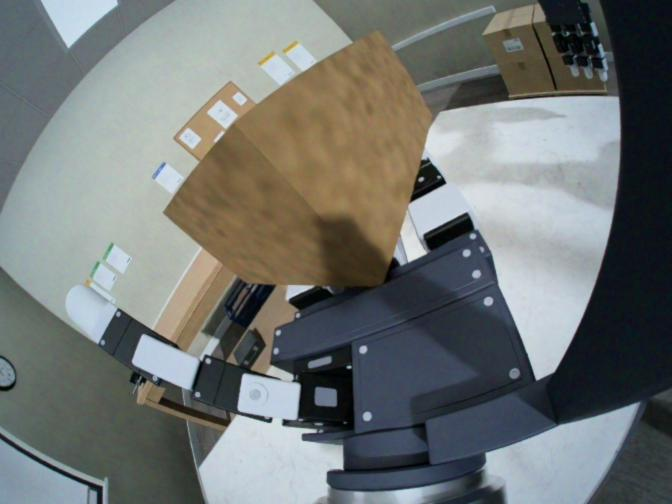

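Scene clock: 86.83 s.
left_arm: end_effector_position=(+0.4250, -0.4459, +0.3938) hand_goal=(+0.000, -0.754, -0.576, -0.696, +0.000, -0.754, -0.576, -0.696, +0.000, -0.754, -0.576, -0.696, +0.104, -0.540, -0.162, -0.106) hand_measured=(+0.002, -0.786, -0.586, -0.698, +0.002, -0.784, -0.588, -0.698, +0.004, -0.782, -0.588, -0.698, +0.092, -0.542, -0.160, -0.104) hand_current_ma=(+5, -127, -32, -8, +7, -119, -40, -4, +12, -114, -42, -7, -42, -10, +5, +6) hand_state=(goal, blocked, goal, goal, goal, blocked, goal, goal, goal, blocked, goal, goal, goal, goal, goal, goal) hand_current_limit=0.40 hand_speed=-0.75 end_effector_quat_wxyz=(+0.641, +0.661, +0.253, +0.297) | right_arm: end_effector_position=(+0.3079, -0.2527, +0.2076) hand_goal=(+0.000, -0.754, -0.576, -0.696, +0.000, -0.754, -0.576, -0.696, +0.000, -0.754, -0.576, -0.696, -0.714, -0.678, -0.226, -0.168) hand_measured=(+0.000, -0.754, -0.576, -0.696, +0.000, -0.754, -0.576, -0.696, +0.000, -0.754, -0.576, -0.696, -0.714, -0.678, -0.224, -0.168) hand_current_ma=(+0, +2, -2, +0, +0, +2, -2, +0, +0, +2, -2, +0, -1, +2, +7, +1) hand_state=(goal, goal, goal, goal, goal, goal, goal, goal, goal, goal, goal, goal, goal, goal, goal, goal) hand_current_limit=0.40 hand_speed=-0.60 end_effector_quat_wxyz=(-0.030, +0.966, -0.257, -0.021)
Joint positions: left_arm=[2.617 -1.991 -2.213 1.061 1.324 0.07] | right_arm=[-0.818 -1.712 2.069 -1.86 -1.542 1.272]
Joint torques (N m): left_arm=[4.45 30.85 11.07 1.8 0.79 -1.07] | right_arm=[1.3 -20.7 -22.9 -3.52 0.27 -0.27]
Wrist force (N): left_arm=[-0.3 0.2 0.1] | right_arm=[0.3 0.2 -0.3]
Wrist torque (N m): left_arm=[0.07 0.04 0.01] | right_arm=[0.04 -0.02 0.03]
Wrist force, peak (N): left_arm=[-0.3 0.2 0.1] | right_arm=[0.3 0.2 -0.3]
Hand target: left_arm +0.4250, -0.4459, +0.3938; +0.641, +0.661, +0.253, +0.297 | right_arm +0.3079, -0.2527, +0.2076; -0.030, +0.966, -0.257, -0.021
Off the commanded pose: left_arm 0.000 m, 0 deg | right_arm 0.000 m, 0 deg.
wait: 0.07 s; no rest

Scene clock: 86.90 s.
left_arm: end_effector_position=(+0.4250, -0.4459, +0.3938) hand_goal=(+0.000, -0.754, -0.576, -0.696, +0.000, -0.754, -0.576, -0.696, +0.000, -0.754, -0.576, -0.696, +0.104, -0.540, -0.162, -0.106) hand_measured=(+0.002, -0.786, -0.586, -0.698, +0.002, -0.784, -0.588, -0.698, +0.004, -0.782, -0.588, -0.698, +0.092, -0.542, -0.160, -0.104) hand_current_ma=(+5, -127, -32, -8, +7, -119, -40, -4, +12, -114, -42, -7, -42, -10, +5, +6) hand_state=(goal, blocked, goal, goal, goal, blocked, goal, goal, goal, blocked, goal, goal, goal, goal, goal, goal) hand_current_limit=0.40 hand_speed=-0.75 end_effector_quat_wxyz=(+0.641, +0.661, +0.253, +0.297) | right_arm: end_effector_position=(+0.3079, -0.2527, +0.2076) hand_goal=(+0.000, -0.754, -0.576, -0.696, +0.000, -0.754, -0.576, -0.696, +0.000, -0.754, -0.576, -0.696, -0.714, -0.678, -0.226, -0.168) hand_measured=(+0.000, -0.754, -0.576, -0.696, +0.000, -0.754, -0.576, -0.696, +0.000, -0.754, -0.576, -0.696, -0.714, -0.678, -0.224, -0.168) hand_current_ma=(+0, +2, -2, +0, +0, +2, -2, +0, +0, +2, -2, +0, -1, +2, +7, +1) hand_state=(goal, goal, goal, goal, goal, goal, goal, goal, goal, goal, goal, goal, goal, goal, goal, goal) hand_current_limit=0.40 hand_speed=-0.60 end_effector_quat_wxyz=(-0.030, +0.966, -0.257, -0.021)
Joint positions: left_arm=[2.617 -1.991 -2.213 1.061 1.324 0.07] | right_arm=[-0.818 -1.712 2.069 -1.86 -1.542 1.272]
Joint torques (N m): left_arm=[3.87 31.83 10.82 1.85 0.98 -0.95] | right_arm=[-0.4 -21.97 -24.12 -3.47 0.39 -0.35]
Wrist force (N): left_arm=[-0.2 0.4 -0.2] | right_arm=[0.3 0.0 -0.1]
Wrist torque (N m): left_arm=[0.12 0.02 0.00] | right_arm=[0.01 -0.03 0.03]
Wrist force, peak (N): left_arm=[-0.2 0.4 -0.2] | right_arm=[0.2 0.2 -0.5]
Hand target: left_arm +0.4250, -0.4459, +0.3938; +0.641, +0.661, +0.253, +0.297 | right_arm +0.3079, -0.2527, +0.2076; -0.030, +0.966, -0.257, -0.021
Off the commanded pose: left_arm 0.000 m, 0 deg | right_arm 0.000 m, 0 deg.
wait: 0.07 s; no rest

Scene clock: 86.97 s.
left_arm: end_effector_position=(+0.4250, -0.4459, +0.3938) hand_goal=(+0.000, -0.754, -0.576, -0.696, +0.000, -0.754, -0.576, -0.696, +0.000, -0.754, -0.576, -0.696, +0.104, -0.540, -0.162, -0.106) hand_measured=(+0.002, -0.786, -0.586, -0.698, +0.002, -0.784, -0.588, -0.698, +0.004, -0.782, -0.588, -0.698, +0.092, -0.542, -0.160, -0.104) hand_current_ma=(+5, -127, -32, -8, +7, -119, -40, -4, +12, -114, -42, -7, -42, -10, +5, +6) hand_state=(goal, blocked, goal, goal, goal, blocked, goal, goal, goal, blocked, goal, goal, goal, goal, goal, goal) hand_current_limit=0.40 hand_speed=-0.75 end_effector_quat_wxyz=(+0.641, +0.661, +0.253, +0.297) | right_arm: end_effector_position=(+0.3079, -0.2527, +0.2076) hand_goal=(+0.000, -0.754, -0.576, -0.696, +0.000, -0.754, -0.576, -0.696, +0.000, -0.754, -0.576, -0.696, -0.714, -0.678, -0.226, -0.168) hand_measured=(+0.000, -0.754, -0.576, -0.696, +0.000, -0.754, -0.576, -0.696, +0.000, -0.754, -0.576, -0.696, -0.714, -0.678, -0.224, -0.168) hand_current_ma=(+0, +2, -2, +0, +0, +2, -2, +0, +0, +2, -2, +0, -1, +2, +7, +1) hand_state=(goal, goal, goal, goal, goal, goal, goal, goal, goal, goal, goal, goal, goal, goal, goal, goal) hand_current_limit=0.40 hand_speed=-0.60 end_effector_quat_wxyz=(-0.030, +0.966, -0.257, -0.021)
Joint positions: left_arm=[2.617 -1.991 -2.213 1.061 1.324 0.07] | right_arm=[-0.818 -1.712 2.069 -1.86 -1.542 1.272]
Joint torques (N m): left_arm=[4.36 31.86 11.12 1.88 0.87 -0.92] | right_arm=[1.62 -20.38 -25.33 -3.5 0.19 -0.39]
Wrist force (N): left_arm=[-0.2 0.1 0.4] | right_arm=[0.1 0.0 -0.2]
Wrist torque (N m): left_arm=[0.02 0.04 0.01] | right_arm=[0.02 0.00 0.02]
Wrist force, peak (N): left_arm=[-0.2 0.1 0.4] | right_arm=[0.1 0.1 -0.2]
Hand target: left_arm +0.4250, -0.4459, +0.3938; +0.641, +0.661, +0.253, +0.297 | right_arm +0.3079, -0.2527, +0.2076; -0.030, +0.966, -0.257, -0.021
Off the commanded pose: left_arm 0.000 m, 0 deg | right_arm 0.000 m, 0 deg.
wait: 0.07 s; no rest

Scene clock: 87.03 s.
left_arm: end_effector_position=(+0.4250, -0.4459, +0.3938) hand_goal=(+0.000, -0.754, -0.576, -0.696, +0.000, -0.754, -0.576, -0.696, +0.000, -0.754, -0.576, -0.696, +0.104, -0.540, -0.162, -0.106) hand_measured=(+0.002, -0.786, -0.586, -0.698, +0.002, -0.784, -0.588, -0.698, +0.004, -0.782, -0.588, -0.698, +0.092, -0.542, -0.160, -0.104) hand_current_ma=(+5, -127, -32, -8, +7, -119, -40, -4, +12, -114, -42, -7, -42, -10, +5, +6) hand_state=(goal, blocked, goal, goal, goal, blocked, goal, goal, goal, blocked, goal, goal, goal, goal, goal, goal) hand_current_limit=0.40 hand_speed=-0.75 end_effector_quat_wxyz=(+0.641, +0.661, +0.253, +0.297) | right_arm: end_effector_position=(+0.3079, -0.2527, +0.2076) hand_goal=(+0.000, -0.754, -0.576, -0.696, +0.000, -0.754, -0.576, -0.696, +0.000, -0.754, -0.576, -0.696, -0.714, -0.678, -0.226, -0.168) hand_measured=(+0.000, -0.754, -0.576, -0.696, +0.000, -0.754, -0.576, -0.696, +0.000, -0.754, -0.576, -0.696, -0.714, -0.678, -0.224, -0.168) hand_current_ma=(+0, +2, -2, +0, +0, +2, -2, +0, +0, +2, -2, +0, -1, +2, +7, +1) hand_state=(goal, goal, goal, goal, goal, goal, goal, goal, goal, goal, goal, goal, goal, goal, goal, goal) hand_current_limit=0.40 hand_speed=-0.60 end_effector_quat_wxyz=(-0.030, +0.966, -0.257, -0.021)
Joint positions: left_arm=[2.617 -1.991 -2.213 1.061 1.324 0.07] | right_arm=[-0.818 -1.712 2.069 -1.86 -1.542 1.272]
Joint torques (N m): left_arm=[3.21 31.52 12.02 1.88 0.9 -0.83] | right_arm=[1.6 -20.16 -23.77 -3.54 0.2 -0.58]
Wrist force (N): left_arm=[-0.2 0.2 -0.2] | right_arm=[0.1 0.2 -0.2]
Wrist torque (N m): left_arm=[0.09 0.02 0.02] | right_arm=[0.04 -0.01 0.02]
Wrist force, peak (N): left_arm=[-0.2 0.2 -0.2] | right_arm=[0.1 0.2 -0.2]
Hand target: left_arm +0.4250, -0.4459, +0.3938; +0.641, +0.661, +0.253, +0.297 | right_arm +0.3079, -0.2527, +0.2076; -0.030, +0.966, -0.257, -0.021
Off the commanded pose: left_arm 0.000 m, 0 deg | right_arm 0.000 m, 0 deg.
wait: 0.07 s; no rest

Scene clock: 87.10 s.
left_arm: end_effector_position=(+0.4250, -0.4459, +0.3938) hand_goal=(+0.000, -0.754, -0.576, -0.696, +0.000, -0.754, -0.576, -0.696, +0.000, -0.754, -0.576, -0.696, +0.104, -0.540, -0.162, -0.106) hand_measured=(+0.002, -0.786, -0.586, -0.698, +0.002, -0.784, -0.588, -0.698, +0.004, -0.782, -0.588, -0.698, +0.092, -0.542, -0.160, -0.104) hand_current_ma=(+5, -127, -32, -8, +7, -119, -40, -4, +12, -114, -42, -7, -42, -10, +5, +6) hand_state=(goal, blocked, goal, goal, goal, blocked, goal, goal, goal, blocked, goal, goal, goal, goal, goal, goal) hand_current_limit=0.40 hand_speed=-0.75 end_effector_quat_wxyz=(+0.641, +0.661, +0.253, +0.297) | right_arm: end_effector_position=(+0.3079, -0.2527, +0.2076) hand_goal=(+0.000, -0.754, -0.576, -0.696, +0.000, -0.754, -0.576, -0.696, +0.000, -0.754, -0.576, -0.696, -0.714, -0.678, -0.226, -0.168) hand_measured=(+0.000, -0.754, -0.576, -0.696, +0.000, -0.754, -0.576, -0.696, +0.000, -0.754, -0.576, -0.696, -0.714, -0.678, -0.224, -0.168) hand_current_ma=(+0, +2, -2, +0, +0, +2, -2, +0, +0, +2, -2, +0, -1, +2, +7, +1) hand_state=(goal, goal, goal, goal, goal, goal, goal, goal, goal, goal, goal, goal, goal, goal, goal, goal) hand_current_limit=0.40 hand_speed=-0.60 end_effector_quat_wxyz=(-0.030, +0.966, -0.257, -0.021)
Joint positions: left_arm=[2.617 -1.991 -2.213 1.061 1.324 0.07] | right_arm=[-0.818 -1.712 2.069 -1.86 -1.542 1.272]
Joint torques (N m): left_arm=[4.19 31.55 11.08 1.83 0.88 -0.79] | right_arm=[2.76 -20.07 -23.46 -3.45 0.27 -0.4]
Wrist force (N): left_arm=[-0.1 0.4 0.0] | right_arm=[0.1 0.0 -0.1]
Wrist torque (N m): left_arm=[0.11 0.02 0.01] | right_arm=[0.02 0.00 0.01]
Wrist force, peak (N): left_arm=[-0.5 0.2 0.1] | right_arm=[0.1 0.2 -0.1]
Hand target: left_arm +0.4250, -0.4459, +0.3938; +0.641, +0.661, +0.253, +0.297 | right_arm +0.3079, -0.2527, +0.2076; -0.030, +0.966, -0.257, -0.021
Off the commanded pose: left_arm 0.000 m, 0 deg | right_arm 0.000 m, 0 deg.
wait: 0.07 s; no rest

Scene clock: 87.17 s.
left_arm: end_effector_position=(+0.4250, -0.4459, +0.3938) hand_goal=(+0.000, -0.754, -0.576, -0.696, +0.000, -0.754, -0.576, -0.696, +0.000, -0.754, -0.576, -0.696, +0.104, -0.540, -0.162, -0.106) hand_measured=(+0.002, -0.786, -0.586, -0.698, +0.002, -0.784, -0.588, -0.698, +0.004, -0.782, -0.588, -0.698, +0.092, -0.542, -0.160, -0.104) hand_current_ma=(+5, -127, -32, -8, +7, -119, -40, -4, +12, -114, -42, -7, -42, -10, +5, +6) hand_state=(goal, blocked, goal, goal, goal, blocked, goal, goal, goal, blocked, goal, goal, goal, goal, goal, goal) hand_current_limit=0.40 hand_speed=-0.75 end_effector_quat_wxyz=(+0.641, +0.661, +0.253, +0.297) | right_arm: end_effector_position=(+0.3079, -0.2527, +0.2076) hand_goal=(+0.000, -0.754, -0.576, -0.696, +0.000, -0.754, -0.576, -0.696, +0.000, -0.754, -0.576, -0.696, -0.714, -0.678, -0.226, -0.168) hand_measured=(+0.000, -0.754, -0.576, -0.696, +0.000, -0.754, -0.576, -0.696, +0.000, -0.754, -0.576, -0.696, -0.714, -0.678, -0.224, -0.168) hand_current_ma=(+0, +2, -2, +0, +0, +2, -2, +0, +0, +2, -2, +0, -1, +2, +7, +1) hand_state=(goal, goal, goal, goal, goal, goal, goal, goal, goal, goal, goal, goal, goal, goal, goal, goal) hand_current_limit=0.40 hand_speed=-0.60 end_effector_quat_wxyz=(-0.030, +0.966, -0.257, -0.021)
Joint positions: left_arm=[2.617 -1.991 -2.213 1.061 1.324 0.07] | right_arm=[-0.818 -1.712 2.069 -1.86 -1.542 1.272]
Joint torques (N m): left_arm=[3.73 31.74 11.59 1.85 0.8 -1] | right_arm=[1.41 -20.82 -24.7 -3.47 0.23 -0.24]
Wrist force (N): left_arm=[-0.3 0.5 0.1] | right_arm=[0.2 0.1 -0.1]
Wrist torque (N m): left_arm=[0.11 0.04 0.01] | right_arm=[0.03 -0.02 0.03]
Wrist force, peak (N): left_arm=[-0.3 0.5 0.1] | right_arm=[0.2 0.1 -0.2]
Hand target: left_arm +0.4250, -0.4459, +0.3938; +0.641, +0.661, +0.253, +0.297 | right_arm +0.3079, -0.2527, +0.2076; -0.030, +0.966, -0.257, -0.021
Off the commanded pose: left_arm 0.000 m, 0 deg | right_arm 0.000 m, 0 deg.
wait: 0.07 s; no rest

Scene clock: 87.23 s.
left_arm: end_effector_position=(+0.4250, -0.4459, +0.3938) hand_goal=(+0.000, -0.754, -0.576, -0.696, +0.000, -0.754, -0.576, -0.696, +0.000, -0.754, -0.576, -0.696, +0.104, -0.540, -0.162, -0.106) hand_measured=(+0.002, -0.786, -0.586, -0.698, +0.002, -0.784, -0.588, -0.698, +0.004, -0.782, -0.588, -0.698, +0.092, -0.542, -0.160, -0.104) hand_current_ma=(+5, -127, -32, -8, +7, -119, -40, -4, +12, -114, -42, -7, -42, -10, +5, +6) hand_state=(goal, blocked, goal, goal, goal, blocked, goal, goal, goal, blocked, goal, goal, goal, goal, goal, goal) hand_current_limit=0.40 hand_speed=-0.75 end_effector_quat_wxyz=(+0.641, +0.661, +0.253, +0.297) | right_arm: end_effector_position=(+0.3079, -0.2527, +0.2076) hand_goal=(+0.000, -0.754, -0.576, -0.696, +0.000, -0.754, -0.576, -0.696, +0.000, -0.754, -0.576, -0.696, -0.714, -0.678, -0.226, -0.168) hand_measured=(+0.000, -0.754, -0.576, -0.696, +0.000, -0.754, -0.576, -0.696, +0.000, -0.754, -0.576, -0.696, -0.714, -0.678, -0.224, -0.168) hand_current_ma=(+0, +2, -2, +0, +0, +2, -2, +0, +0, +2, -2, +0, -1, +2, +7, +1) hand_state=(goal, goal, goal, goal, goal, goal, goal, goal, goal, goal, goal, goal, goal, goal, goal, goal) hand_current_limit=0.40 hand_speed=-0.60 end_effector_quat_wxyz=(-0.030, +0.966, -0.257, -0.021)
Joint positions: left_arm=[2.617 -1.991 -2.213 1.061 1.324 0.07] | right_arm=[-0.818 -1.712 2.069 -1.86 -1.542 1.272]
Joint torques (N m): left_arm=[4.3 31.48 11.46 1.83 0.87 -0.92] | right_arm=[1.06 -20.05 -23.24 -3.45 0.47 -0.24]
Wrist force (N): left_arm=[-0.2 0.1 -0.1] | right_arm=[0.2 0.1 -0.1]
Wrist torque (N m): left_arm=[0.07 0.03 0.01] | right_arm=[0.03 -0.01 0.02]
Wrist force, peak (N): left_arm=[-0.1 0.3 0.0] | right_arm=[0.0 0.3 -0.3]
Hand target: left_arm +0.4250, -0.4459, +0.3938; +0.641, +0.661, +0.253, +0.297 | right_arm +0.3079, -0.2527, +0.2076; -0.030, +0.966, -0.257, -0.021
Off the commanded pose: left_arm 0.000 m, 0 deg | right_arm 0.000 m, 0 deg.
wait: 0.07 s; no rest

Scene clock: 87.30 s.
left_arm: end_effector_position=(+0.4250, -0.4459, +0.3938) hand_goal=(+0.000, -0.754, -0.576, -0.696, +0.000, -0.754, -0.576, -0.696, +0.000, -0.754, -0.576, -0.696, +0.104, -0.540, -0.162, -0.106) hand_measured=(+0.002, -0.786, -0.586, -0.698, +0.002, -0.784, -0.588, -0.698, +0.004, -0.782, -0.588, -0.698, +0.092, -0.542, -0.160, -0.104) hand_current_ma=(+5, -127, -32, -8, +7, -119, -40, -4, +12, -114, -42, -7, -42, -10, +5, +6) hand_state=(goal, blocked, goal, goal, goal, blocked, goal, goal, goal, blocked, goal, goal, goal, goal, goal, goal) hand_current_limit=0.40 hand_speed=-0.75 end_effector_quat_wxyz=(+0.641, +0.661, +0.253, +0.297) | right_arm: end_effector_position=(+0.3079, -0.2527, +0.2076) hand_goal=(+0.000, -0.754, -0.576, -0.696, +0.000, -0.754, -0.576, -0.696, +0.000, -0.754, -0.576, -0.696, -0.714, -0.678, -0.226, -0.168) hand_measured=(+0.000, -0.754, -0.576, -0.696, +0.000, -0.754, -0.576, -0.696, +0.000, -0.754, -0.576, -0.696, -0.714, -0.678, -0.224, -0.168) hand_current_ma=(+0, +2, -2, +0, +0, +2, -2, +0, +0, +2, -2, +0, -1, +2, +7, +1) hand_state=(goal, goal, goal, goal, goal, goal, goal, goal, goal, goal, goal, goal, goal, goal, goal, goal) hand_current_limit=0.40 hand_speed=-0.60 end_effector_quat_wxyz=(-0.030, +0.966, -0.257, -0.021)
Joint positions: left_arm=[2.617 -1.991 -2.213 1.061 1.324 0.07] | right_arm=[-0.818 -1.712 2.069 -1.86 -1.542 1.272]
Joint torques (N m): left_arm=[3.51 31.65 11.46 1.91 0.85 -0.9] | right_arm=[0.94 -19.57 -23.58 -3.54 0.27 -0.33]
Wrist force (N): left_arm=[-0.1 0.4 -0.1] | right_arm=[0.3 0.2 -0.2]
Wrist torque (N m): left_arm=[0.11 0.01 0.02] | right_arm=[0.04 -0.03 0.04]
Wrist force, peak (N): left_arm=[-0.1 0.4 -0.1] | right_arm=[0.3 0.2 -0.2]
Hand target: left_arm +0.4250, -0.4459, +0.3938; +0.641, +0.661, +0.253, +0.297 | right_arm +0.3079, -0.2527, +0.2076; -0.030, +0.966, -0.257, -0.021
Off the commanded pose: left_arm 0.000 m, 0 deg | right_arm 0.000 m, 0 deg.
wait: 0.07 s; no rest

Scene clock: 87.37 s.
left_arm: end_effector_position=(+0.4250, -0.4459, +0.3938) hand_goal=(+0.000, -0.754, -0.576, -0.696, +0.000, -0.754, -0.576, -0.696, +0.000, -0.754, -0.576, -0.696, +0.104, -0.540, -0.162, -0.106) hand_measured=(+0.002, -0.786, -0.586, -0.698, +0.002, -0.784, -0.588, -0.698, +0.004, -0.782, -0.588, -0.698, +0.092, -0.542, -0.160, -0.104) hand_current_ma=(+5, -127, -32, -8, +7, -119, -40, -4, +12, -114, -42, -7, -42, -10, +5, +6) hand_state=(goal, blocked, goal, goal, goal, blocked, goal, goal, goal, blocked, goal, goal, goal, goal, goal, goal) hand_current_limit=0.40 hand_speed=-0.75 end_effector_quat_wxyz=(+0.641, +0.661, +0.253, +0.297) | right_arm: end_effector_position=(+0.3079, -0.2527, +0.2076) hand_goal=(+0.000, -0.754, -0.576, -0.696, +0.000, -0.754, -0.576, -0.696, +0.000, -0.754, -0.576, -0.696, -0.714, -0.678, -0.226, -0.168) hand_measured=(+0.000, -0.754, -0.576, -0.696, +0.000, -0.754, -0.576, -0.696, +0.000, -0.754, -0.576, -0.696, -0.714, -0.678, -0.224, -0.168) hand_current_ma=(+0, +2, -2, +0, +0, +2, -2, +0, +0, +2, -2, +0, -1, +2, +7, +1) hand_state=(goal, goal, goal, goal, goal, goal, goal, goal, goal, goal, goal, goal, goal, goal, goal, goal) hand_current_limit=0.40 hand_speed=-0.60 end_effector_quat_wxyz=(-0.030, +0.966, -0.257, -0.021)
Joint positions: left_arm=[2.617 -1.991 -2.213 1.061 1.324 0.07] | right_arm=[-0.818 -1.712 2.069 -1.86 -1.542 1.272]
Joint torques (N m): left_arm=[4.66 31.92 12.23 1.85 0.72 -0.95] | right_arm=[1.92 -19.23 -24.3 -3.48 0.29 -0.22]
Wrist force (N): left_arm=[-0.2 0.1 0.1] | right_arm=[0.0 0.3 -0.1]
Wrist torque (N m): left_arm=[0.05 0.02 0.01] | right_arm=[0.04 0.00 0.02]
Wrist force, peak (N): left_arm=[-0.2 0.0 0.1] | right_arm=[0.4 0.0 -0.1]
Hand target: left_arm +0.4250, -0.4459, +0.3938; +0.641, +0.661, +0.253, +0.297 | right_arm +0.3079, -0.2527, +0.2076; -0.030, +0.966, -0.257, -0.021
Off the commanded pose: left_arm 0.000 m, 0 deg | right_arm 0.000 m, 0 deg.
wait: 0.07 s; no rest

Scene clock: 87.43 s.
left_arm: end_effector_position=(+0.4250, -0.4459, +0.3938) hand_goal=(+0.000, -0.754, -0.576, -0.696, +0.000, -0.754, -0.576, -0.696, +0.000, -0.754, -0.576, -0.696, +0.104, -0.540, -0.162, -0.106) hand_measured=(+0.002, -0.786, -0.586, -0.698, +0.002, -0.784, -0.588, -0.698, +0.004, -0.782, -0.588, -0.698, +0.092, -0.542, -0.160, -0.104) hand_current_ma=(+5, -127, -32, -8, +7, -119, -40, -4, +12, -114, -42, -7, -42, -10, +5, +6) hand_state=(goal, blocked, goal, goal, goal, blocked, goal, goal, goal, blocked, goal, goal, goal, goal, goal, goal) hand_current_limit=0.40 hand_speed=-0.75 end_effector_quat_wxyz=(+0.641, +0.661, +0.253, +0.297) | right_arm: end_effector_position=(+0.3079, -0.2527, +0.2076) hand_goal=(+0.000, -0.754, -0.576, -0.696, +0.000, -0.754, -0.576, -0.696, +0.000, -0.754, -0.576, -0.696, -0.714, -0.678, -0.226, -0.168) hand_measured=(+0.000, -0.754, -0.576, -0.696, +0.000, -0.754, -0.576, -0.696, +0.000, -0.754, -0.576, -0.696, -0.714, -0.678, -0.224, -0.168) hand_current_ma=(+0, +2, -2, +0, +0, +2, -2, +0, +0, +2, -2, +0, -1, +2, +7, +1) hand_state=(goal, goal, goal, goal, goal, goal, goal, goal, goal, goal, goal, goal, goal, goal, goal, goal) hand_current_limit=0.40 hand_speed=-0.60 end_effector_quat_wxyz=(-0.030, +0.966, -0.257, -0.021)
Joint positions: left_arm=[2.617 -1.991 -2.213 1.061 1.324 0.07] | right_arm=[-0.818 -1.712 2.069 -1.86 -1.542 1.272]
Joint torques (N m): left_arm=[4.2 31.9 11.18 1.84 0.74 -0.86] | right_arm=[1.85 -22.07 -22.73 -3.4 0.37 -0.09]
Wrist force (N): left_arm=[-0.2 0.1 0.0] | right_arm=[0.1 0.0 -0.2]
Wrist torque (N m): left_arm=[0.06 0.03 0.01] | right_arm=[0.02 -0.01 0.01]
Wrist force, peak (N): left_arm=[-0.1 0.3 0.2] | right_arm=[0.1 0.2 0.0]
Hand target: left_arm +0.4250, -0.4459, +0.3938; +0.641, +0.661, +0.253, +0.297 | right_arm +0.3079, -0.2527, +0.2076; -0.030, +0.966, -0.257, -0.021
Off the commanded pose: left_arm 0.000 m, 0 deg | right_arm 0.000 m, 0 deg.
wait: 0.07 s; no rest

Scene clock: 87.50 s.
left_arm: end_effector_position=(+0.4250, -0.4459, +0.3938) hand_goal=(+0.000, -0.754, -0.576, -0.696, +0.000, -0.754, -0.576, -0.696, +0.000, -0.754, -0.576, -0.696, +0.104, -0.540, -0.162, -0.106) hand_measured=(+0.002, -0.786, -0.586, -0.698, +0.002, -0.784, -0.588, -0.698, +0.004, -0.782, -0.588, -0.698, +0.092, -0.542, -0.160, -0.104) hand_current_ma=(+5, -127, -32, -8, +7, -119, -40, -4, +12, -114, -42, -7, -42, -10, +5, +6) hand_state=(goal, blocked, goal, goal, goal, blocked, goal, goal, goal, blocked, goal, goal, goal, goal, goal, goal) hand_current_limit=0.40 hand_speed=-0.75 end_effector_quat_wxyz=(+0.641, +0.661, +0.253, +0.297) | right_arm: end_effector_position=(+0.3079, -0.2527, +0.2076) hand_goal=(+0.000, -0.754, -0.576, -0.696, +0.000, -0.754, -0.576, -0.696, +0.000, -0.754, -0.576, -0.696, -0.714, -0.678, -0.226, -0.168) hand_measured=(+0.000, -0.754, -0.576, -0.696, +0.000, -0.754, -0.576, -0.696, +0.000, -0.754, -0.576, -0.696, -0.714, -0.678, -0.224, -0.168) hand_current_ma=(+0, +2, -2, +0, +0, +2, -2, +0, +0, +2, -2, +0, -1, +2, +7, +1) hand_state=(goal, goal, goal, goal, goal, goal, goal, goal, goal, goal, goal, goal, goal, goal, goal, goal) hand_current_limit=0.40 hand_speed=-0.60 end_effector_quat_wxyz=(-0.030, +0.966, -0.257, -0.021)
Joint positions: left_arm=[2.617 -1.991 -2.213 1.061 1.324 0.07] | right_arm=[-0.818 -1.712 2.069 -1.86 -1.542 1.272]
Joint torques (N m): left_arm=[4.62 31.85 11.67 1.88 0.85 -0.96] | right_arm=[1.15 -19.71 -23.56 -3.76 0.21 -0.64]
Wrist force (N): left_arm=[-0.2 0.3 0.2] | right_arm=[0.3 0.0 -0.1]
Wrist torque (N m): left_arm=[0.07 0.02 0.01] | right_arm=[0.00 -0.03 0.03]
Wrist force, peak (N): left_arm=[0.0 0.2 0.3] | right_arm=[0.3 0.0 -0.1]
Hand target: left_arm +0.4250, -0.4459, +0.3938; +0.641, +0.661, +0.253, +0.297 | right_arm +0.3079, -0.2527, +0.2076; -0.030, +0.966, -0.257, -0.021
Off the commanded pose: left_arm 0.000 m, 0 deg | right_arm 0.000 m, 0 deg.
wait: 0.07 s; no rest

Scene clock: 87.57 s.
left_arm: end_effector_position=(+0.4250, -0.4459, +0.3938) hand_goal=(+0.000, -0.754, -0.576, -0.696, +0.000, -0.754, -0.576, -0.696, +0.000, -0.754, -0.576, -0.696, +0.104, -0.540, -0.162, -0.106) hand_measured=(+0.002, -0.786, -0.586, -0.698, +0.002, -0.784, -0.588, -0.698, +0.004, -0.782, -0.588, -0.698, +0.092, -0.542, -0.160, -0.104) hand_current_ma=(+5, -127, -32, -8, +7, -119, -40, -4, +12, -114, -42, -7, -42, -10, +5, +6) hand_state=(goal, blocked, goal, goal, goal, blocked, goal, goal, goal, blocked, goal, goal, goal, goal, goal, goal) hand_current_limit=0.40 hand_speed=-0.75 end_effector_quat_wxyz=(+0.641, +0.661, +0.253, +0.297) | right_arm: end_effector_position=(+0.3079, -0.2527, +0.2076) hand_goal=(+0.000, -0.754, -0.576, -0.696, +0.000, -0.754, -0.576, -0.696, +0.000, -0.754, -0.576, -0.696, -0.714, -0.678, -0.226, -0.168) hand_measured=(+0.000, -0.754, -0.576, -0.696, +0.000, -0.754, -0.576, -0.696, +0.000, -0.754, -0.576, -0.696, -0.714, -0.678, -0.224, -0.168) hand_current_ma=(+0, +2, -2, +0, +0, +2, -2, +0, +0, +2, -2, +0, -1, +2, +7, +1) hand_state=(goal, goal, goal, goal, goal, goal, goal, goal, goal, goal, goal, goal, goal, goal, goal, goal) hand_current_limit=0.40 hand_speed=-0.60 end_effector_quat_wxyz=(-0.030, +0.966, -0.257, -0.021)
Joint positions: left_arm=[2.617 -1.991 -2.213 1.061 1.324 0.07] | right_arm=[-0.818 -1.712 2.069 -1.86 -1.542 1.272]
Joint torques (N m): left_arm=[4.32 31.48 11.22 1.89 0.87 -1.08] | right_arm=[2.33 -19.95 -23.17 -3.66 0.09 -0.27]
Wrist force (N): left_arm=[-0.3 0.4 0.0] | right_arm=[0.3 0.2 0.1]
Wrist torque (N m): left_arm=[0.10 0.05 0.00] | right_arm=[0.01 -0.04 0.03]
Wrist force, peak (N): left_arm=[-0.3 0.4 0.0] | right_arm=[0.3 0.2 0.1]
Hand target: left_arm +0.4250, -0.4459, +0.3938; +0.641, +0.661, +0.253, +0.297 | right_arm +0.3079, -0.2527, +0.2076; -0.030, +0.966, -0.257, -0.021
Off the commanded pose: left_arm 0.000 m, 0 deg | right_arm 0.000 m, 0 deg.
wait: 0.07 s; no rest

Scene clock: 87.63 s.
left_arm: end_effector_position=(+0.4250, -0.4459, +0.3938) hand_goal=(+0.000, -0.754, -0.576, -0.696, +0.000, -0.754, -0.576, -0.696, +0.000, -0.754, -0.576, -0.696, +0.104, -0.540, -0.162, -0.106) hand_measured=(+0.002, -0.786, -0.586, -0.698, +0.002, -0.784, -0.588, -0.698, +0.004, -0.782, -0.588, -0.698, +0.092, -0.542, -0.160, -0.104) hand_current_ma=(+5, -127, -32, -8, +7, -119, -40, -4, +12, -114, -42, -7, -42, -10, +5, +6) hand_state=(goal, blocked, goal, goal, goal, blocked, goal, goal, goal, blocked, goal, goal, goal, goal, goal, goal) hand_current_limit=0.40 hand_speed=-0.75 end_effector_quat_wxyz=(+0.641, +0.661, +0.253, +0.297) | right_arm: end_effector_position=(+0.3079, -0.2527, +0.2076) hand_goal=(+0.000, -0.754, -0.576, -0.696, +0.000, -0.754, -0.576, -0.696, +0.000, -0.754, -0.576, -0.696, -0.714, -0.678, -0.226, -0.168) hand_measured=(+0.000, -0.754, -0.576, -0.696, +0.000, -0.754, -0.576, -0.696, +0.000, -0.754, -0.576, -0.696, -0.714, -0.678, -0.224, -0.168) hand_current_ma=(+0, +2, -2, +0, +0, +2, -2, +0, +0, +2, -2, +0, -1, +2, +7, +1) hand_state=(goal, goal, goal, goal, goal, goal, goal, goal, goal, goal, goal, goal, goal, goal, goal, goal) hand_current_limit=0.40 hand_speed=-0.60 end_effector_quat_wxyz=(-0.030, +0.966, -0.257, -0.021)
Joint positions: left_arm=[2.617 -1.991 -2.213 1.061 1.324 0.07] | right_arm=[-0.818 -1.712 2.069 -1.86 -1.542 1.272]
Joint torques (N m): left_arm=[4.29 31.49 11.64 1.93 0.85 -0.93] | right_arm=[0.64 -19.78 -23.72 -3.55 0.15 -0.05]
Wrist force (N): left_arm=[-0.2 0.2 0.0] | right_arm=[0.1 0.1 -0.3]
Wrist torque (N m): left_arm=[0.08 0.02 0.02] | right_arm=[0.03 0.00 0.01]
Wrist force, peak (N): left_arm=[-0.2 0.0 -0.2] | right_arm=[0.1 0.1 -0.3]
Hand target: left_arm +0.4250, -0.4459, +0.3938; +0.641, +0.661, +0.253, +0.297 | right_arm +0.3079, -0.2527, +0.2076; -0.030, +0.966, -0.257, -0.021
Off the commanded pose: left_arm 0.000 m, 0 deg | right_arm 0.000 m, 0 deg.
wait: 0.07 s; no rest

Scene clock: 87.70 s.
left_arm: end_effector_position=(+0.4250, -0.4459, +0.3938) hand_goal=(+0.000, -0.754, -0.576, -0.696, +0.000, -0.754, -0.576, -0.696, +0.000, -0.754, -0.576, -0.696, +0.104, -0.540, -0.162, -0.106) hand_measured=(+0.002, -0.786, -0.586, -0.698, +0.002, -0.784, -0.588, -0.698, +0.004, -0.782, -0.588, -0.698, +0.092, -0.542, -0.160, -0.104) hand_current_ma=(+5, -127, -32, -8, +7, -119, -40, -4, +12, -114, -42, -7, -42, -10, +5, +6) hand_state=(goal, blocked, goal, goal, goal, blocked, goal, goal, goal, blocked, goal, goal, goal, goal, goal, goal) hand_current_limit=0.40 hand_speed=-0.75 end_effector_quat_wxyz=(+0.641, +0.661, +0.253, +0.297) | right_arm: end_effector_position=(+0.3079, -0.2527, +0.2076) hand_goal=(+0.000, -0.754, -0.576, -0.696, +0.000, -0.754, -0.576, -0.696, +0.000, -0.754, -0.576, -0.696, -0.714, -0.678, -0.226, -0.168) hand_measured=(+0.000, -0.754, -0.576, -0.696, +0.000, -0.754, -0.576, -0.696, +0.000, -0.754, -0.576, -0.696, -0.714, -0.678, -0.224, -0.168) hand_current_ma=(+0, +2, -2, +0, +0, +2, -2, +0, +0, +2, -2, +0, -1, +2, +7, +1) hand_state=(goal, goal, goal, goal, goal, goal, goal, goal, goal, goal, goal, goal, goal, goal, goal, goal) hand_current_limit=0.40 hand_speed=-0.60 end_effector_quat_wxyz=(-0.030, +0.966, -0.257, -0.021)
Joint positions: left_arm=[2.617 -1.991 -2.213 1.061 1.324 0.07] | right_arm=[-0.818 -1.712 2.069 -1.86 -1.542 1.272]
Joint torques (N m): left_arm=[4.12 31.59 11.28 1.81 0.81 -0.91] | right_arm=[1.48 -21.43 -24.22 -3.67 0.37 -0.09]
Wrist force (N): left_arm=[-0.2 0.0 -0.1] | right_arm=[0.3 -0.1 -0.1]
Wrist torque (N m): left_arm=[0.05 0.02 0.02] | right_arm=[0.00 -0.03 0.02]
Wrist force, peak (N): left_arm=[-0.2 0.2 -0.1] | right_arm=[0.3 -0.1 -0.1]
Hand target: left_arm +0.4250, -0.4459, +0.3938; +0.641, +0.661, +0.253, +0.297 | right_arm +0.3079, -0.2527, +0.2076; -0.030, +0.966, -0.257, -0.021
Off the commanded pose: left_arm 0.000 m, 0 deg | right_arm 0.000 m, 0 deg.
wait: 0.07 s; no rest

Scene clock: 87.77 s.
left_arm: end_effector_position=(+0.4250, -0.4459, +0.3938) hand_goal=(+0.000, -0.754, -0.576, -0.696, +0.000, -0.754, -0.576, -0.696, +0.000, -0.754, -0.576, -0.696, +0.104, -0.540, -0.162, -0.106) hand_measured=(+0.002, -0.786, -0.586, -0.698, +0.002, -0.784, -0.588, -0.698, +0.004, -0.782, -0.588, -0.698, +0.092, -0.542, -0.160, -0.104) hand_current_ma=(+5, -127, -32, -8, +7, -119, -40, -4, +12, -114, -42, -7, -42, -10, +5, +6) hand_state=(goal, blocked, goal, goal, goal, blocked, goal, goal, goal, blocked, goal, goal, goal, goal, goal, goal) hand_current_limit=0.40 hand_speed=-0.75 end_effector_quat_wxyz=(+0.641, +0.661, +0.253, +0.297) | right_arm: end_effector_position=(+0.3079, -0.2527, +0.2076) hand_goal=(+0.000, -0.754, -0.576, -0.696, +0.000, -0.754, -0.576, -0.696, +0.000, -0.754, -0.576, -0.696, -0.714, -0.678, -0.226, -0.168) hand_measured=(+0.000, -0.754, -0.576, -0.696, +0.000, -0.754, -0.576, -0.696, +0.000, -0.754, -0.576, -0.696, -0.714, -0.678, -0.224, -0.168) hand_current_ma=(+0, +2, -2, +0, +0, +2, -2, +0, +0, +2, -2, +0, -1, +2, +7, +1) hand_state=(goal, goal, goal, goal, goal, goal, goal, goal, goal, goal, goal, goal, goal, goal, goal, goal) hand_current_limit=0.40 hand_speed=-0.60 end_effector_quat_wxyz=(-0.030, +0.966, -0.257, -0.021)
Joint positions: left_arm=[2.617 -1.991 -2.213 1.061 1.324 0.07] | right_arm=[-0.818 -1.712 2.069 -1.86 -1.542 1.272]
Joint torques (N m): left_arm=[3.91 31.05 11.05 1.75 0.91 -0.99] | right_arm=[1.59 -20.38 -23.15 -3.81 0.17 -0.38]
Wrist force (N): left_arm=[-0.2 0.2 0.0] | right_arm=[0.3 -0.1 -0.1]
Wrist torque (N m): left_arm=[0.08 0.01 0.02] | right_arm=[-0.01 -0.04 0.03]
Wrist force, peak (N): left_arm=[-0.2 0.1 0.2] | right_arm=[0.3 -0.1 -0.1]
Hand target: left_arm +0.4250, -0.4459, +0.3938; +0.641, +0.661, +0.253, +0.297 | right_arm +0.3079, -0.2527, +0.2076; -0.030, +0.966, -0.257, -0.021
Off the commanded pose: left_arm 0.000 m, 0 deg | right_arm 0.000 m, 0 deg.
wait: 0.07 s; no rest

Scene clock: 87.83 s.
left_arm: end_effector_position=(+0.4250, -0.4459, +0.3938) hand_goal=(+0.000, -0.754, -0.576, -0.696, +0.000, -0.754, -0.576, -0.696, +0.000, -0.754, -0.576, -0.696, +0.104, -0.540, -0.162, -0.106) hand_measured=(+0.002, -0.786, -0.586, -0.698, +0.002, -0.784, -0.588, -0.698, +0.004, -0.782, -0.588, -0.698, +0.092, -0.542, -0.160, -0.104) hand_current_ma=(+5, -127, -32, -8, +7, -119, -40, -4, +12, -114, -42, -7, -42, -10, +5, +6) hand_state=(goal, blocked, goal, goal, goal, blocked, goal, goal, goal, blocked, goal, goal, goal, goal, goal, goal) hand_current_limit=0.40 hand_speed=-0.75 end_effector_quat_wxyz=(+0.641, +0.661, +0.253, +0.297) | right_arm: end_effector_position=(+0.3079, -0.2527, +0.2076) hand_goal=(+0.000, -0.754, -0.576, -0.696, +0.000, -0.754, -0.576, -0.696, +0.000, -0.754, -0.576, -0.696, -0.714, -0.678, -0.226, -0.168) hand_measured=(+0.000, -0.754, -0.576, -0.696, +0.000, -0.754, -0.576, -0.696, +0.000, -0.754, -0.576, -0.696, -0.714, -0.678, -0.224, -0.168) hand_current_ma=(+0, +2, -2, +0, +0, +2, -2, +0, +0, +2, -2, +0, -1, +2, +7, +1) hand_state=(goal, goal, goal, goal, goal, goal, goal, goal, goal, goal, goal, goal, goal, goal, goal, goal) hand_current_limit=0.40 hand_speed=-0.60 end_effector_quat_wxyz=(-0.030, +0.966, -0.257, -0.021)
Joint positions: left_arm=[2.617 -1.991 -2.213 1.061 1.324 0.07] | right_arm=[-0.818 -1.712 2.069 -1.86 -1.542 1.272]
Joint torques (N m): left_arm=[3.93 31.84 11.6 1.79 0.94 -1] | right_arm=[1.46 -20.35 -23.96 -3.74 0.29 -0.18]
Wrist force (N): left_arm=[-0.2 0.2 0.0] | right_arm=[0.1 0.2 -0.2]
Wrist torque (N m): left_arm=[0.08 0.02 0.01] | right_arm=[0.04 -0.01 0.02]
Wrist force, peak (N): left_arm=[0.0 0.3 0.3] | right_arm=[0.2 0.3 -0.1]
Hand target: left_arm +0.4250, -0.4459, +0.3938; +0.641, +0.661, +0.253, +0.297 | right_arm +0.3079, -0.2527, +0.2076; -0.030, +0.966, -0.257, -0.021
Off the commanded pose: left_arm 0.000 m, 0 deg | right_arm 0.000 m, 0 deg.
wait: 0.07 s; no rest

Scene clock: 87.90 s.
left_arm: end_effector_position=(+0.4250, -0.4459, +0.3938) hand_goal=(+0.000, -0.754, -0.576, -0.696, +0.000, -0.754, -0.576, -0.696, +0.000, -0.754, -0.576, -0.696, +0.104, -0.540, -0.162, -0.106) hand_measured=(+0.002, -0.786, -0.586, -0.698, +0.002, -0.784, -0.588, -0.698, +0.004, -0.782, -0.588, -0.698, +0.092, -0.542, -0.160, -0.104) hand_current_ma=(+5, -127, -32, -8, +7, -119, -40, -4, +12, -114, -42, -7, -42, -10, +5, +6) hand_state=(goal, blocked, goal, goal, goal, blocked, goal, goal, goal, blocked, goal, goal, goal, goal, goal, goal) hand_current_limit=0.40 hand_speed=-0.75 end_effector_quat_wxyz=(+0.641, +0.661, +0.253, +0.297) | right_arm: end_effector_position=(+0.3079, -0.2527, +0.2076) hand_goal=(+0.000, -0.754, -0.576, -0.696, +0.000, -0.754, -0.576, -0.696, +0.000, -0.754, -0.576, -0.696, -0.714, -0.678, -0.226, -0.168) hand_measured=(+0.000, -0.754, -0.576, -0.696, +0.000, -0.754, -0.576, -0.696, +0.000, -0.754, -0.576, -0.696, -0.714, -0.678, -0.224, -0.168) hand_current_ma=(+0, +2, -2, +0, +0, +2, -2, +0, +0, +2, -2, +0, -1, +2, +7, +1) hand_state=(goal, goal, goal, goal, goal, goal, goal, goal, goal, goal, goal, goal, goal, goal, goal, goal) hand_current_limit=0.40 hand_speed=-0.60 end_effector_quat_wxyz=(-0.030, +0.966, -0.257, -0.021)
Joint positions: left_arm=[2.617 -1.991 -2.213 1.061 1.324 0.07] | right_arm=[-0.818 -1.712 2.069 -1.86 -1.542 1.272]
Joint torques (N m): left_arm=[3.93 31.77 11.7 1.82 0.8 -1.01] | right_arm=[3.02 -19.92 -23.63 -3.72 0.13 -0.36]
Wrist force (N): left_arm=[-0.4 0.3 0.0] | right_arm=[0.1 0.0 -0.3]
Wrist torque (N m): left_arm=[0.09 0.05 0.00] | right_arm=[0.02 0.00 0.01]
Wrist force, peak (N): left_arm=[-0.4 0.3 0.0] | right_arm=[0.1 0.0 -0.3]
Hand target: left_arm +0.4250, -0.4459, +0.3938; +0.641, +0.661, +0.253, +0.297 | right_arm +0.3079, -0.2527, +0.2076; -0.030, +0.966, -0.257, -0.021
Off the commanded pose: left_arm 0.000 m, 0 deg | right_arm 0.000 m, 0 deg.
wait: 0.07 s; no rest

Scene clock: 87.97 s.
left_arm: end_effector_position=(+0.4250, -0.4459, +0.3938) hand_goal=(+0.000, -0.754, -0.576, -0.696, +0.000, -0.754, -0.576, -0.696, +0.000, -0.754, -0.576, -0.696, +0.104, -0.540, -0.162, -0.106) hand_measured=(+0.002, -0.786, -0.586, -0.698, +0.002, -0.784, -0.588, -0.698, +0.004, -0.782, -0.588, -0.698, +0.092, -0.542, -0.160, -0.104) hand_current_ma=(+5, -127, -32, -8, +7, -119, -40, -4, +12, -114, -42, -7, -42, -10, +5, +6) hand_state=(goal, blocked, goal, goal, goal, blocked, goal, goal, goal, blocked, goal, goal, goal, goal, goal, goal) hand_current_limit=0.40 hand_speed=-0.75 end_effector_quat_wxyz=(+0.641, +0.661, +0.253, +0.297) | right_arm: end_effector_position=(+0.3079, -0.2527, +0.2076) hand_goal=(+0.000, -0.754, -0.576, -0.696, +0.000, -0.754, -0.576, -0.696, +0.000, -0.754, -0.576, -0.696, -0.714, -0.678, -0.226, -0.168) hand_measured=(+0.000, -0.754, -0.576, -0.696, +0.000, -0.754, -0.576, -0.696, +0.000, -0.754, -0.576, -0.696, -0.714, -0.678, -0.224, -0.168) hand_current_ma=(+0, +2, -2, +0, +0, +2, -2, +0, +0, +2, -2, +0, -1, +2, +7, +1) hand_state=(goal, goal, goal, goal, goal, goal, goal, goal, goal, goal, goal, goal, goal, goal, goal, goal) hand_current_limit=0.40 hand_speed=-0.60 end_effector_quat_wxyz=(-0.030, +0.966, -0.257, -0.021)
Joint positions: left_arm=[2.617 -1.991 -2.213 1.061 1.324 0.07] | right_arm=[-0.818 -1.712 2.069 -1.86 -1.542 1.272]
Joint torques (N m): left_arm=[3.87 31.39 10.54 1.97 0.69 -0.94] | right_arm=[2.44 -20.85 -23.37 -3.24 0.37 -0.15]
Wrist force (N): left_arm=[-0.1 0.2 0.0] | right_arm=[0.1 0.2 -0.1]
Wrist torque (N m): left_arm=[0.08 0.01 0.02] | right_arm=[0.03 -0.01 0.02]
Wrist force, peak (N): left_arm=[-0.3 0.2 0.1] | right_arm=[0.1 0.2 -0.1]
Hand target: left_arm +0.4250, -0.4459, +0.3938; +0.641, +0.661, +0.253, +0.297 | right_arm +0.3079, -0.2527, +0.2076; -0.030, +0.966, -0.257, -0.021
Off the commanded pose: left_arm 0.000 m, 0 deg | right_arm 0.000 m, 0 deg.
wait: 0.07 s; no rest

Call:
execute_actions(
  actions=[
    [[0,0,0,0,0,0,0,-0.754,-0.576,-0.696,0,-0.754,-0.576,-0.696,0,-0.754,-0.576,-0.696,-0.714,-0.678,-0.226,-0.168,0.4,-0.6,0,0,0,0,0,0,0,-0.754,-0.576,-0.696,0,-0.754,-0.576,-0.696,0,-0.754,-0.576,-0.696,-0.714,-0.678,-0.226,-0.168,0.4,-0.6]],
    [[0,0,0,0,0,0,0,-0.754,-0.576,-0.696,0,-0.754,-0.576,-0.696,0,-0.754,-0.576,-0.696,-0.714,-0.678,-0.226,-0.168,0.4,-0.6,0,0,0,0,0,0,0,-0.754,-0.576,-0.696,0,-0.754,-0.576,-0.696,0,-0.754,-0.576,-0.696,-0.714,-0.678,-0.226,-0.168,0.4,-0.6]],
  ],
  cameras=["cam_left_wrist"],
)

Scene clock: 90.00 s.
left_arm: end_effector_position=(+0.4250, -0.4459, +0.3938) hand_goal=(+0.000, -0.754, -0.576, -0.696, +0.000, -0.754, -0.576, -0.696, +0.000, -0.754, -0.576, -0.696, -0.714, -0.678, -0.226, -0.168) hand_measured=(+0.002, -0.786, -0.586, -0.698, +0.002, -0.784, -0.588, -0.698, +0.004, -0.782, -0.588, -0.698, -0.722, -0.676, -0.224, -0.166) hand_current_ma=(+5, -127, -32, -8, +7, -119, -40, -4, +12, -114, -42, -7, -23, +8, +8, +7) hand_state=(goal, blocked, goal, goal, goal, blocked, goal, goal, goal, blocked, goal, goal, goal, goal, goal, goal) hand_current_limit=0.40 hand_speed=-0.60 end_effector_quat_wxyz=(+0.641, +0.661, +0.253, +0.297) | right_arm: end_effector_position=(+0.3079, -0.2527, +0.2076) hand_goal=(+0.000, -0.754, -0.576, -0.696, +0.000, -0.754, -0.576, -0.696, +0.000, -0.754, -0.576, -0.696, -0.714, -0.678, -0.226, -0.168) hand_measured=(+0.000, -0.754, -0.576, -0.696, +0.000, -0.754, -0.576, -0.696, +0.000, -0.754, -0.576, -0.696, -0.714, -0.678, -0.224, -0.168) hand_current_ma=(+0, +2, -2, +0, +0, +2, -2, +0, +0, +2, -2, +0, -1, +2, +7, +1) hand_state=(goal, goal, goal, goal, goal, goal, goal, goal, goal, goal, goal, goal, goal, goal, goal, goal) hand_current_limit=0.40 hand_speed=-0.60 end_effector_quat_wxyz=(-0.030, +0.966, -0.257, -0.021)
Joint positions: left_arm=[2.617 -1.991 -2.213 1.061 1.324 0.07] | right_arm=[-0.818 -1.712 2.069 -1.86 -1.542 1.272]
Joint torques (N m): left_arm=[4.41 31 10.91 1.76 0.75 -0.92] | right_arm=[1.84 -20.93 -24.55 -3.52 0.2 -0.33]
Wrist force (N): left_arm=[-0.3 0.4 0.1] | right_arm=[0.1 0.0 -0.3]
Wrist torque (N m): left_arm=[0.09 0.05 -0.02] | right_arm=[0.02 0.00 0.01]
Wrist force, peak (N): left_arm=[-0.4 0.3 0.2] | right_arm=[0.3 -0.1 -0.3]
Hand target: left_arm +0.4250, -0.4459, +0.3938; +0.641, +0.661, +0.253, +0.297 | right_arm +0.3079, -0.2527, +0.2076; -0.030, +0.966, -0.257, -0.021
Off the commanded pose: left_arm 0.000 m, 0 deg | right_arm 0.000 m, 0 deg.
camera_calibration:
cam_left_wrist: T_world_to_cam=[[-0.533848, -0.55198, -0.640566, 0.196946], [-0.182584, 0.814922, -0.550059, 0.61787], [0.825633, -0.176691, -0.535827, -0.0868407], [0, 0, 0, 1]] pos_world=[0.289651, -0.41015, 0.41949]
Images, in order (width x height): cam_left_wrist 672x504.

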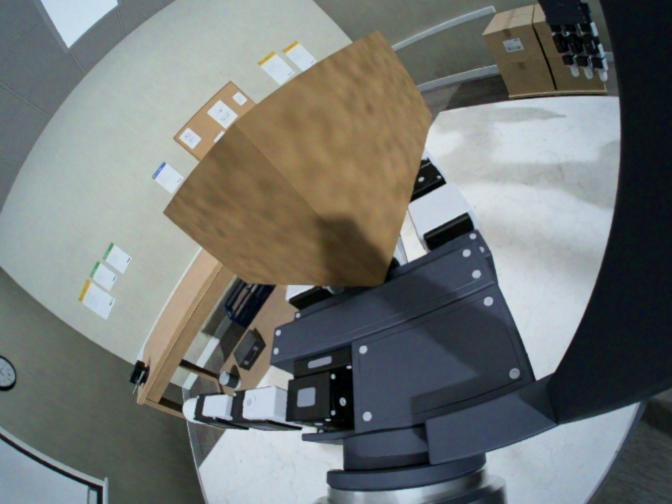

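Call:
wait(
  seconds=0.5,
)

Call:
finished_scene(
  scene=2,
)

Scene clock: 91.13 s.
left_arm: end_effector_position=(+0.4250, -0.4459, +0.3938) hand_goal=(+0.000, -0.754, -0.576, -0.696, +0.000, -0.754, -0.576, -0.696, +0.000, -0.754, -0.576, -0.696, -0.714, -0.678, -0.226, -0.168) hand_measured=(+0.002, -0.786, -0.586, -0.698, +0.002, -0.784, -0.588, -0.698, +0.004, -0.782, -0.588, -0.698, -0.722, -0.676, -0.224, -0.166) hand_current_ma=(+5, -127, -32, -8, +7, -119, -40, -4, +12, -114, -42, -7, -23, +8, +8, +7) hand_state=(goal, blocked, goal, goal, goal, blocked, goal, goal, goal, blocked, goal, goal, goal, goal, goal, goal) hand_current_limit=0.40 hand_speed=-0.60 end_effector_quat_wxyz=(+0.641, +0.661, +0.253, +0.297) | right_arm: end_effector_position=(+0.3079, -0.2527, +0.2076) hand_goal=(+0.000, -0.754, -0.576, -0.696, +0.000, -0.754, -0.576, -0.696, +0.000, -0.754, -0.576, -0.696, -0.714, -0.678, -0.226, -0.168) hand_measured=(+0.000, -0.754, -0.576, -0.696, +0.000, -0.754, -0.576, -0.696, +0.000, -0.754, -0.576, -0.696, -0.714, -0.678, -0.224, -0.168) hand_current_ma=(+0, +2, -2, +0, +0, +2, -2, +0, +0, +2, -2, +0, -1, +2, +7, +1) hand_state=(goal, goal, goal, goal, goal, goal, goal, goal, goal, goal, goal, goal, goal, goal, goal, goal) hand_current_limit=0.40 hand_speed=-0.60 end_effector_quat_wxyz=(-0.030, +0.966, -0.257, -0.021)
Joint positions: left_arm=[2.617 -1.991 -2.213 1.061 1.324 0.07] | right_arm=[-0.818 -1.712 2.069 -1.86 -1.542 1.272]
Joint torques (N m): left_arm=[4.31 31.52 10.97 1.77 0.7 -1.2] | right_arm=[0.29 -20.65 -23.69 -3.44 0.41 -0.3]
Wrist force (N): left_arm=[-0.4 0.4 0.2] | right_arm=[0.4 0.0 0.0]
Wrist torque (N m): left_arm=[0.07 0.06 -0.04] | right_arm=[0.01 -0.04 0.04]
Wrist force, peak (N): left_arm=[-0.4 0.5 0.3] | right_arm=[0.4 -0.1 -0.2]
Hand target: left_arm +0.4250, -0.4459, +0.3938; +0.641, +0.661, +0.253, +0.297 | right_arm +0.3079, -0.2527, +0.2076; -0.030, +0.966, -0.257, -0.021
Off the commanded pose: left_arm 0.000 m, 0 deg | right_arm 0.000 m, 0 deg.
wait: 0.50 s; at rest from the start

The scene is finished: the task was done.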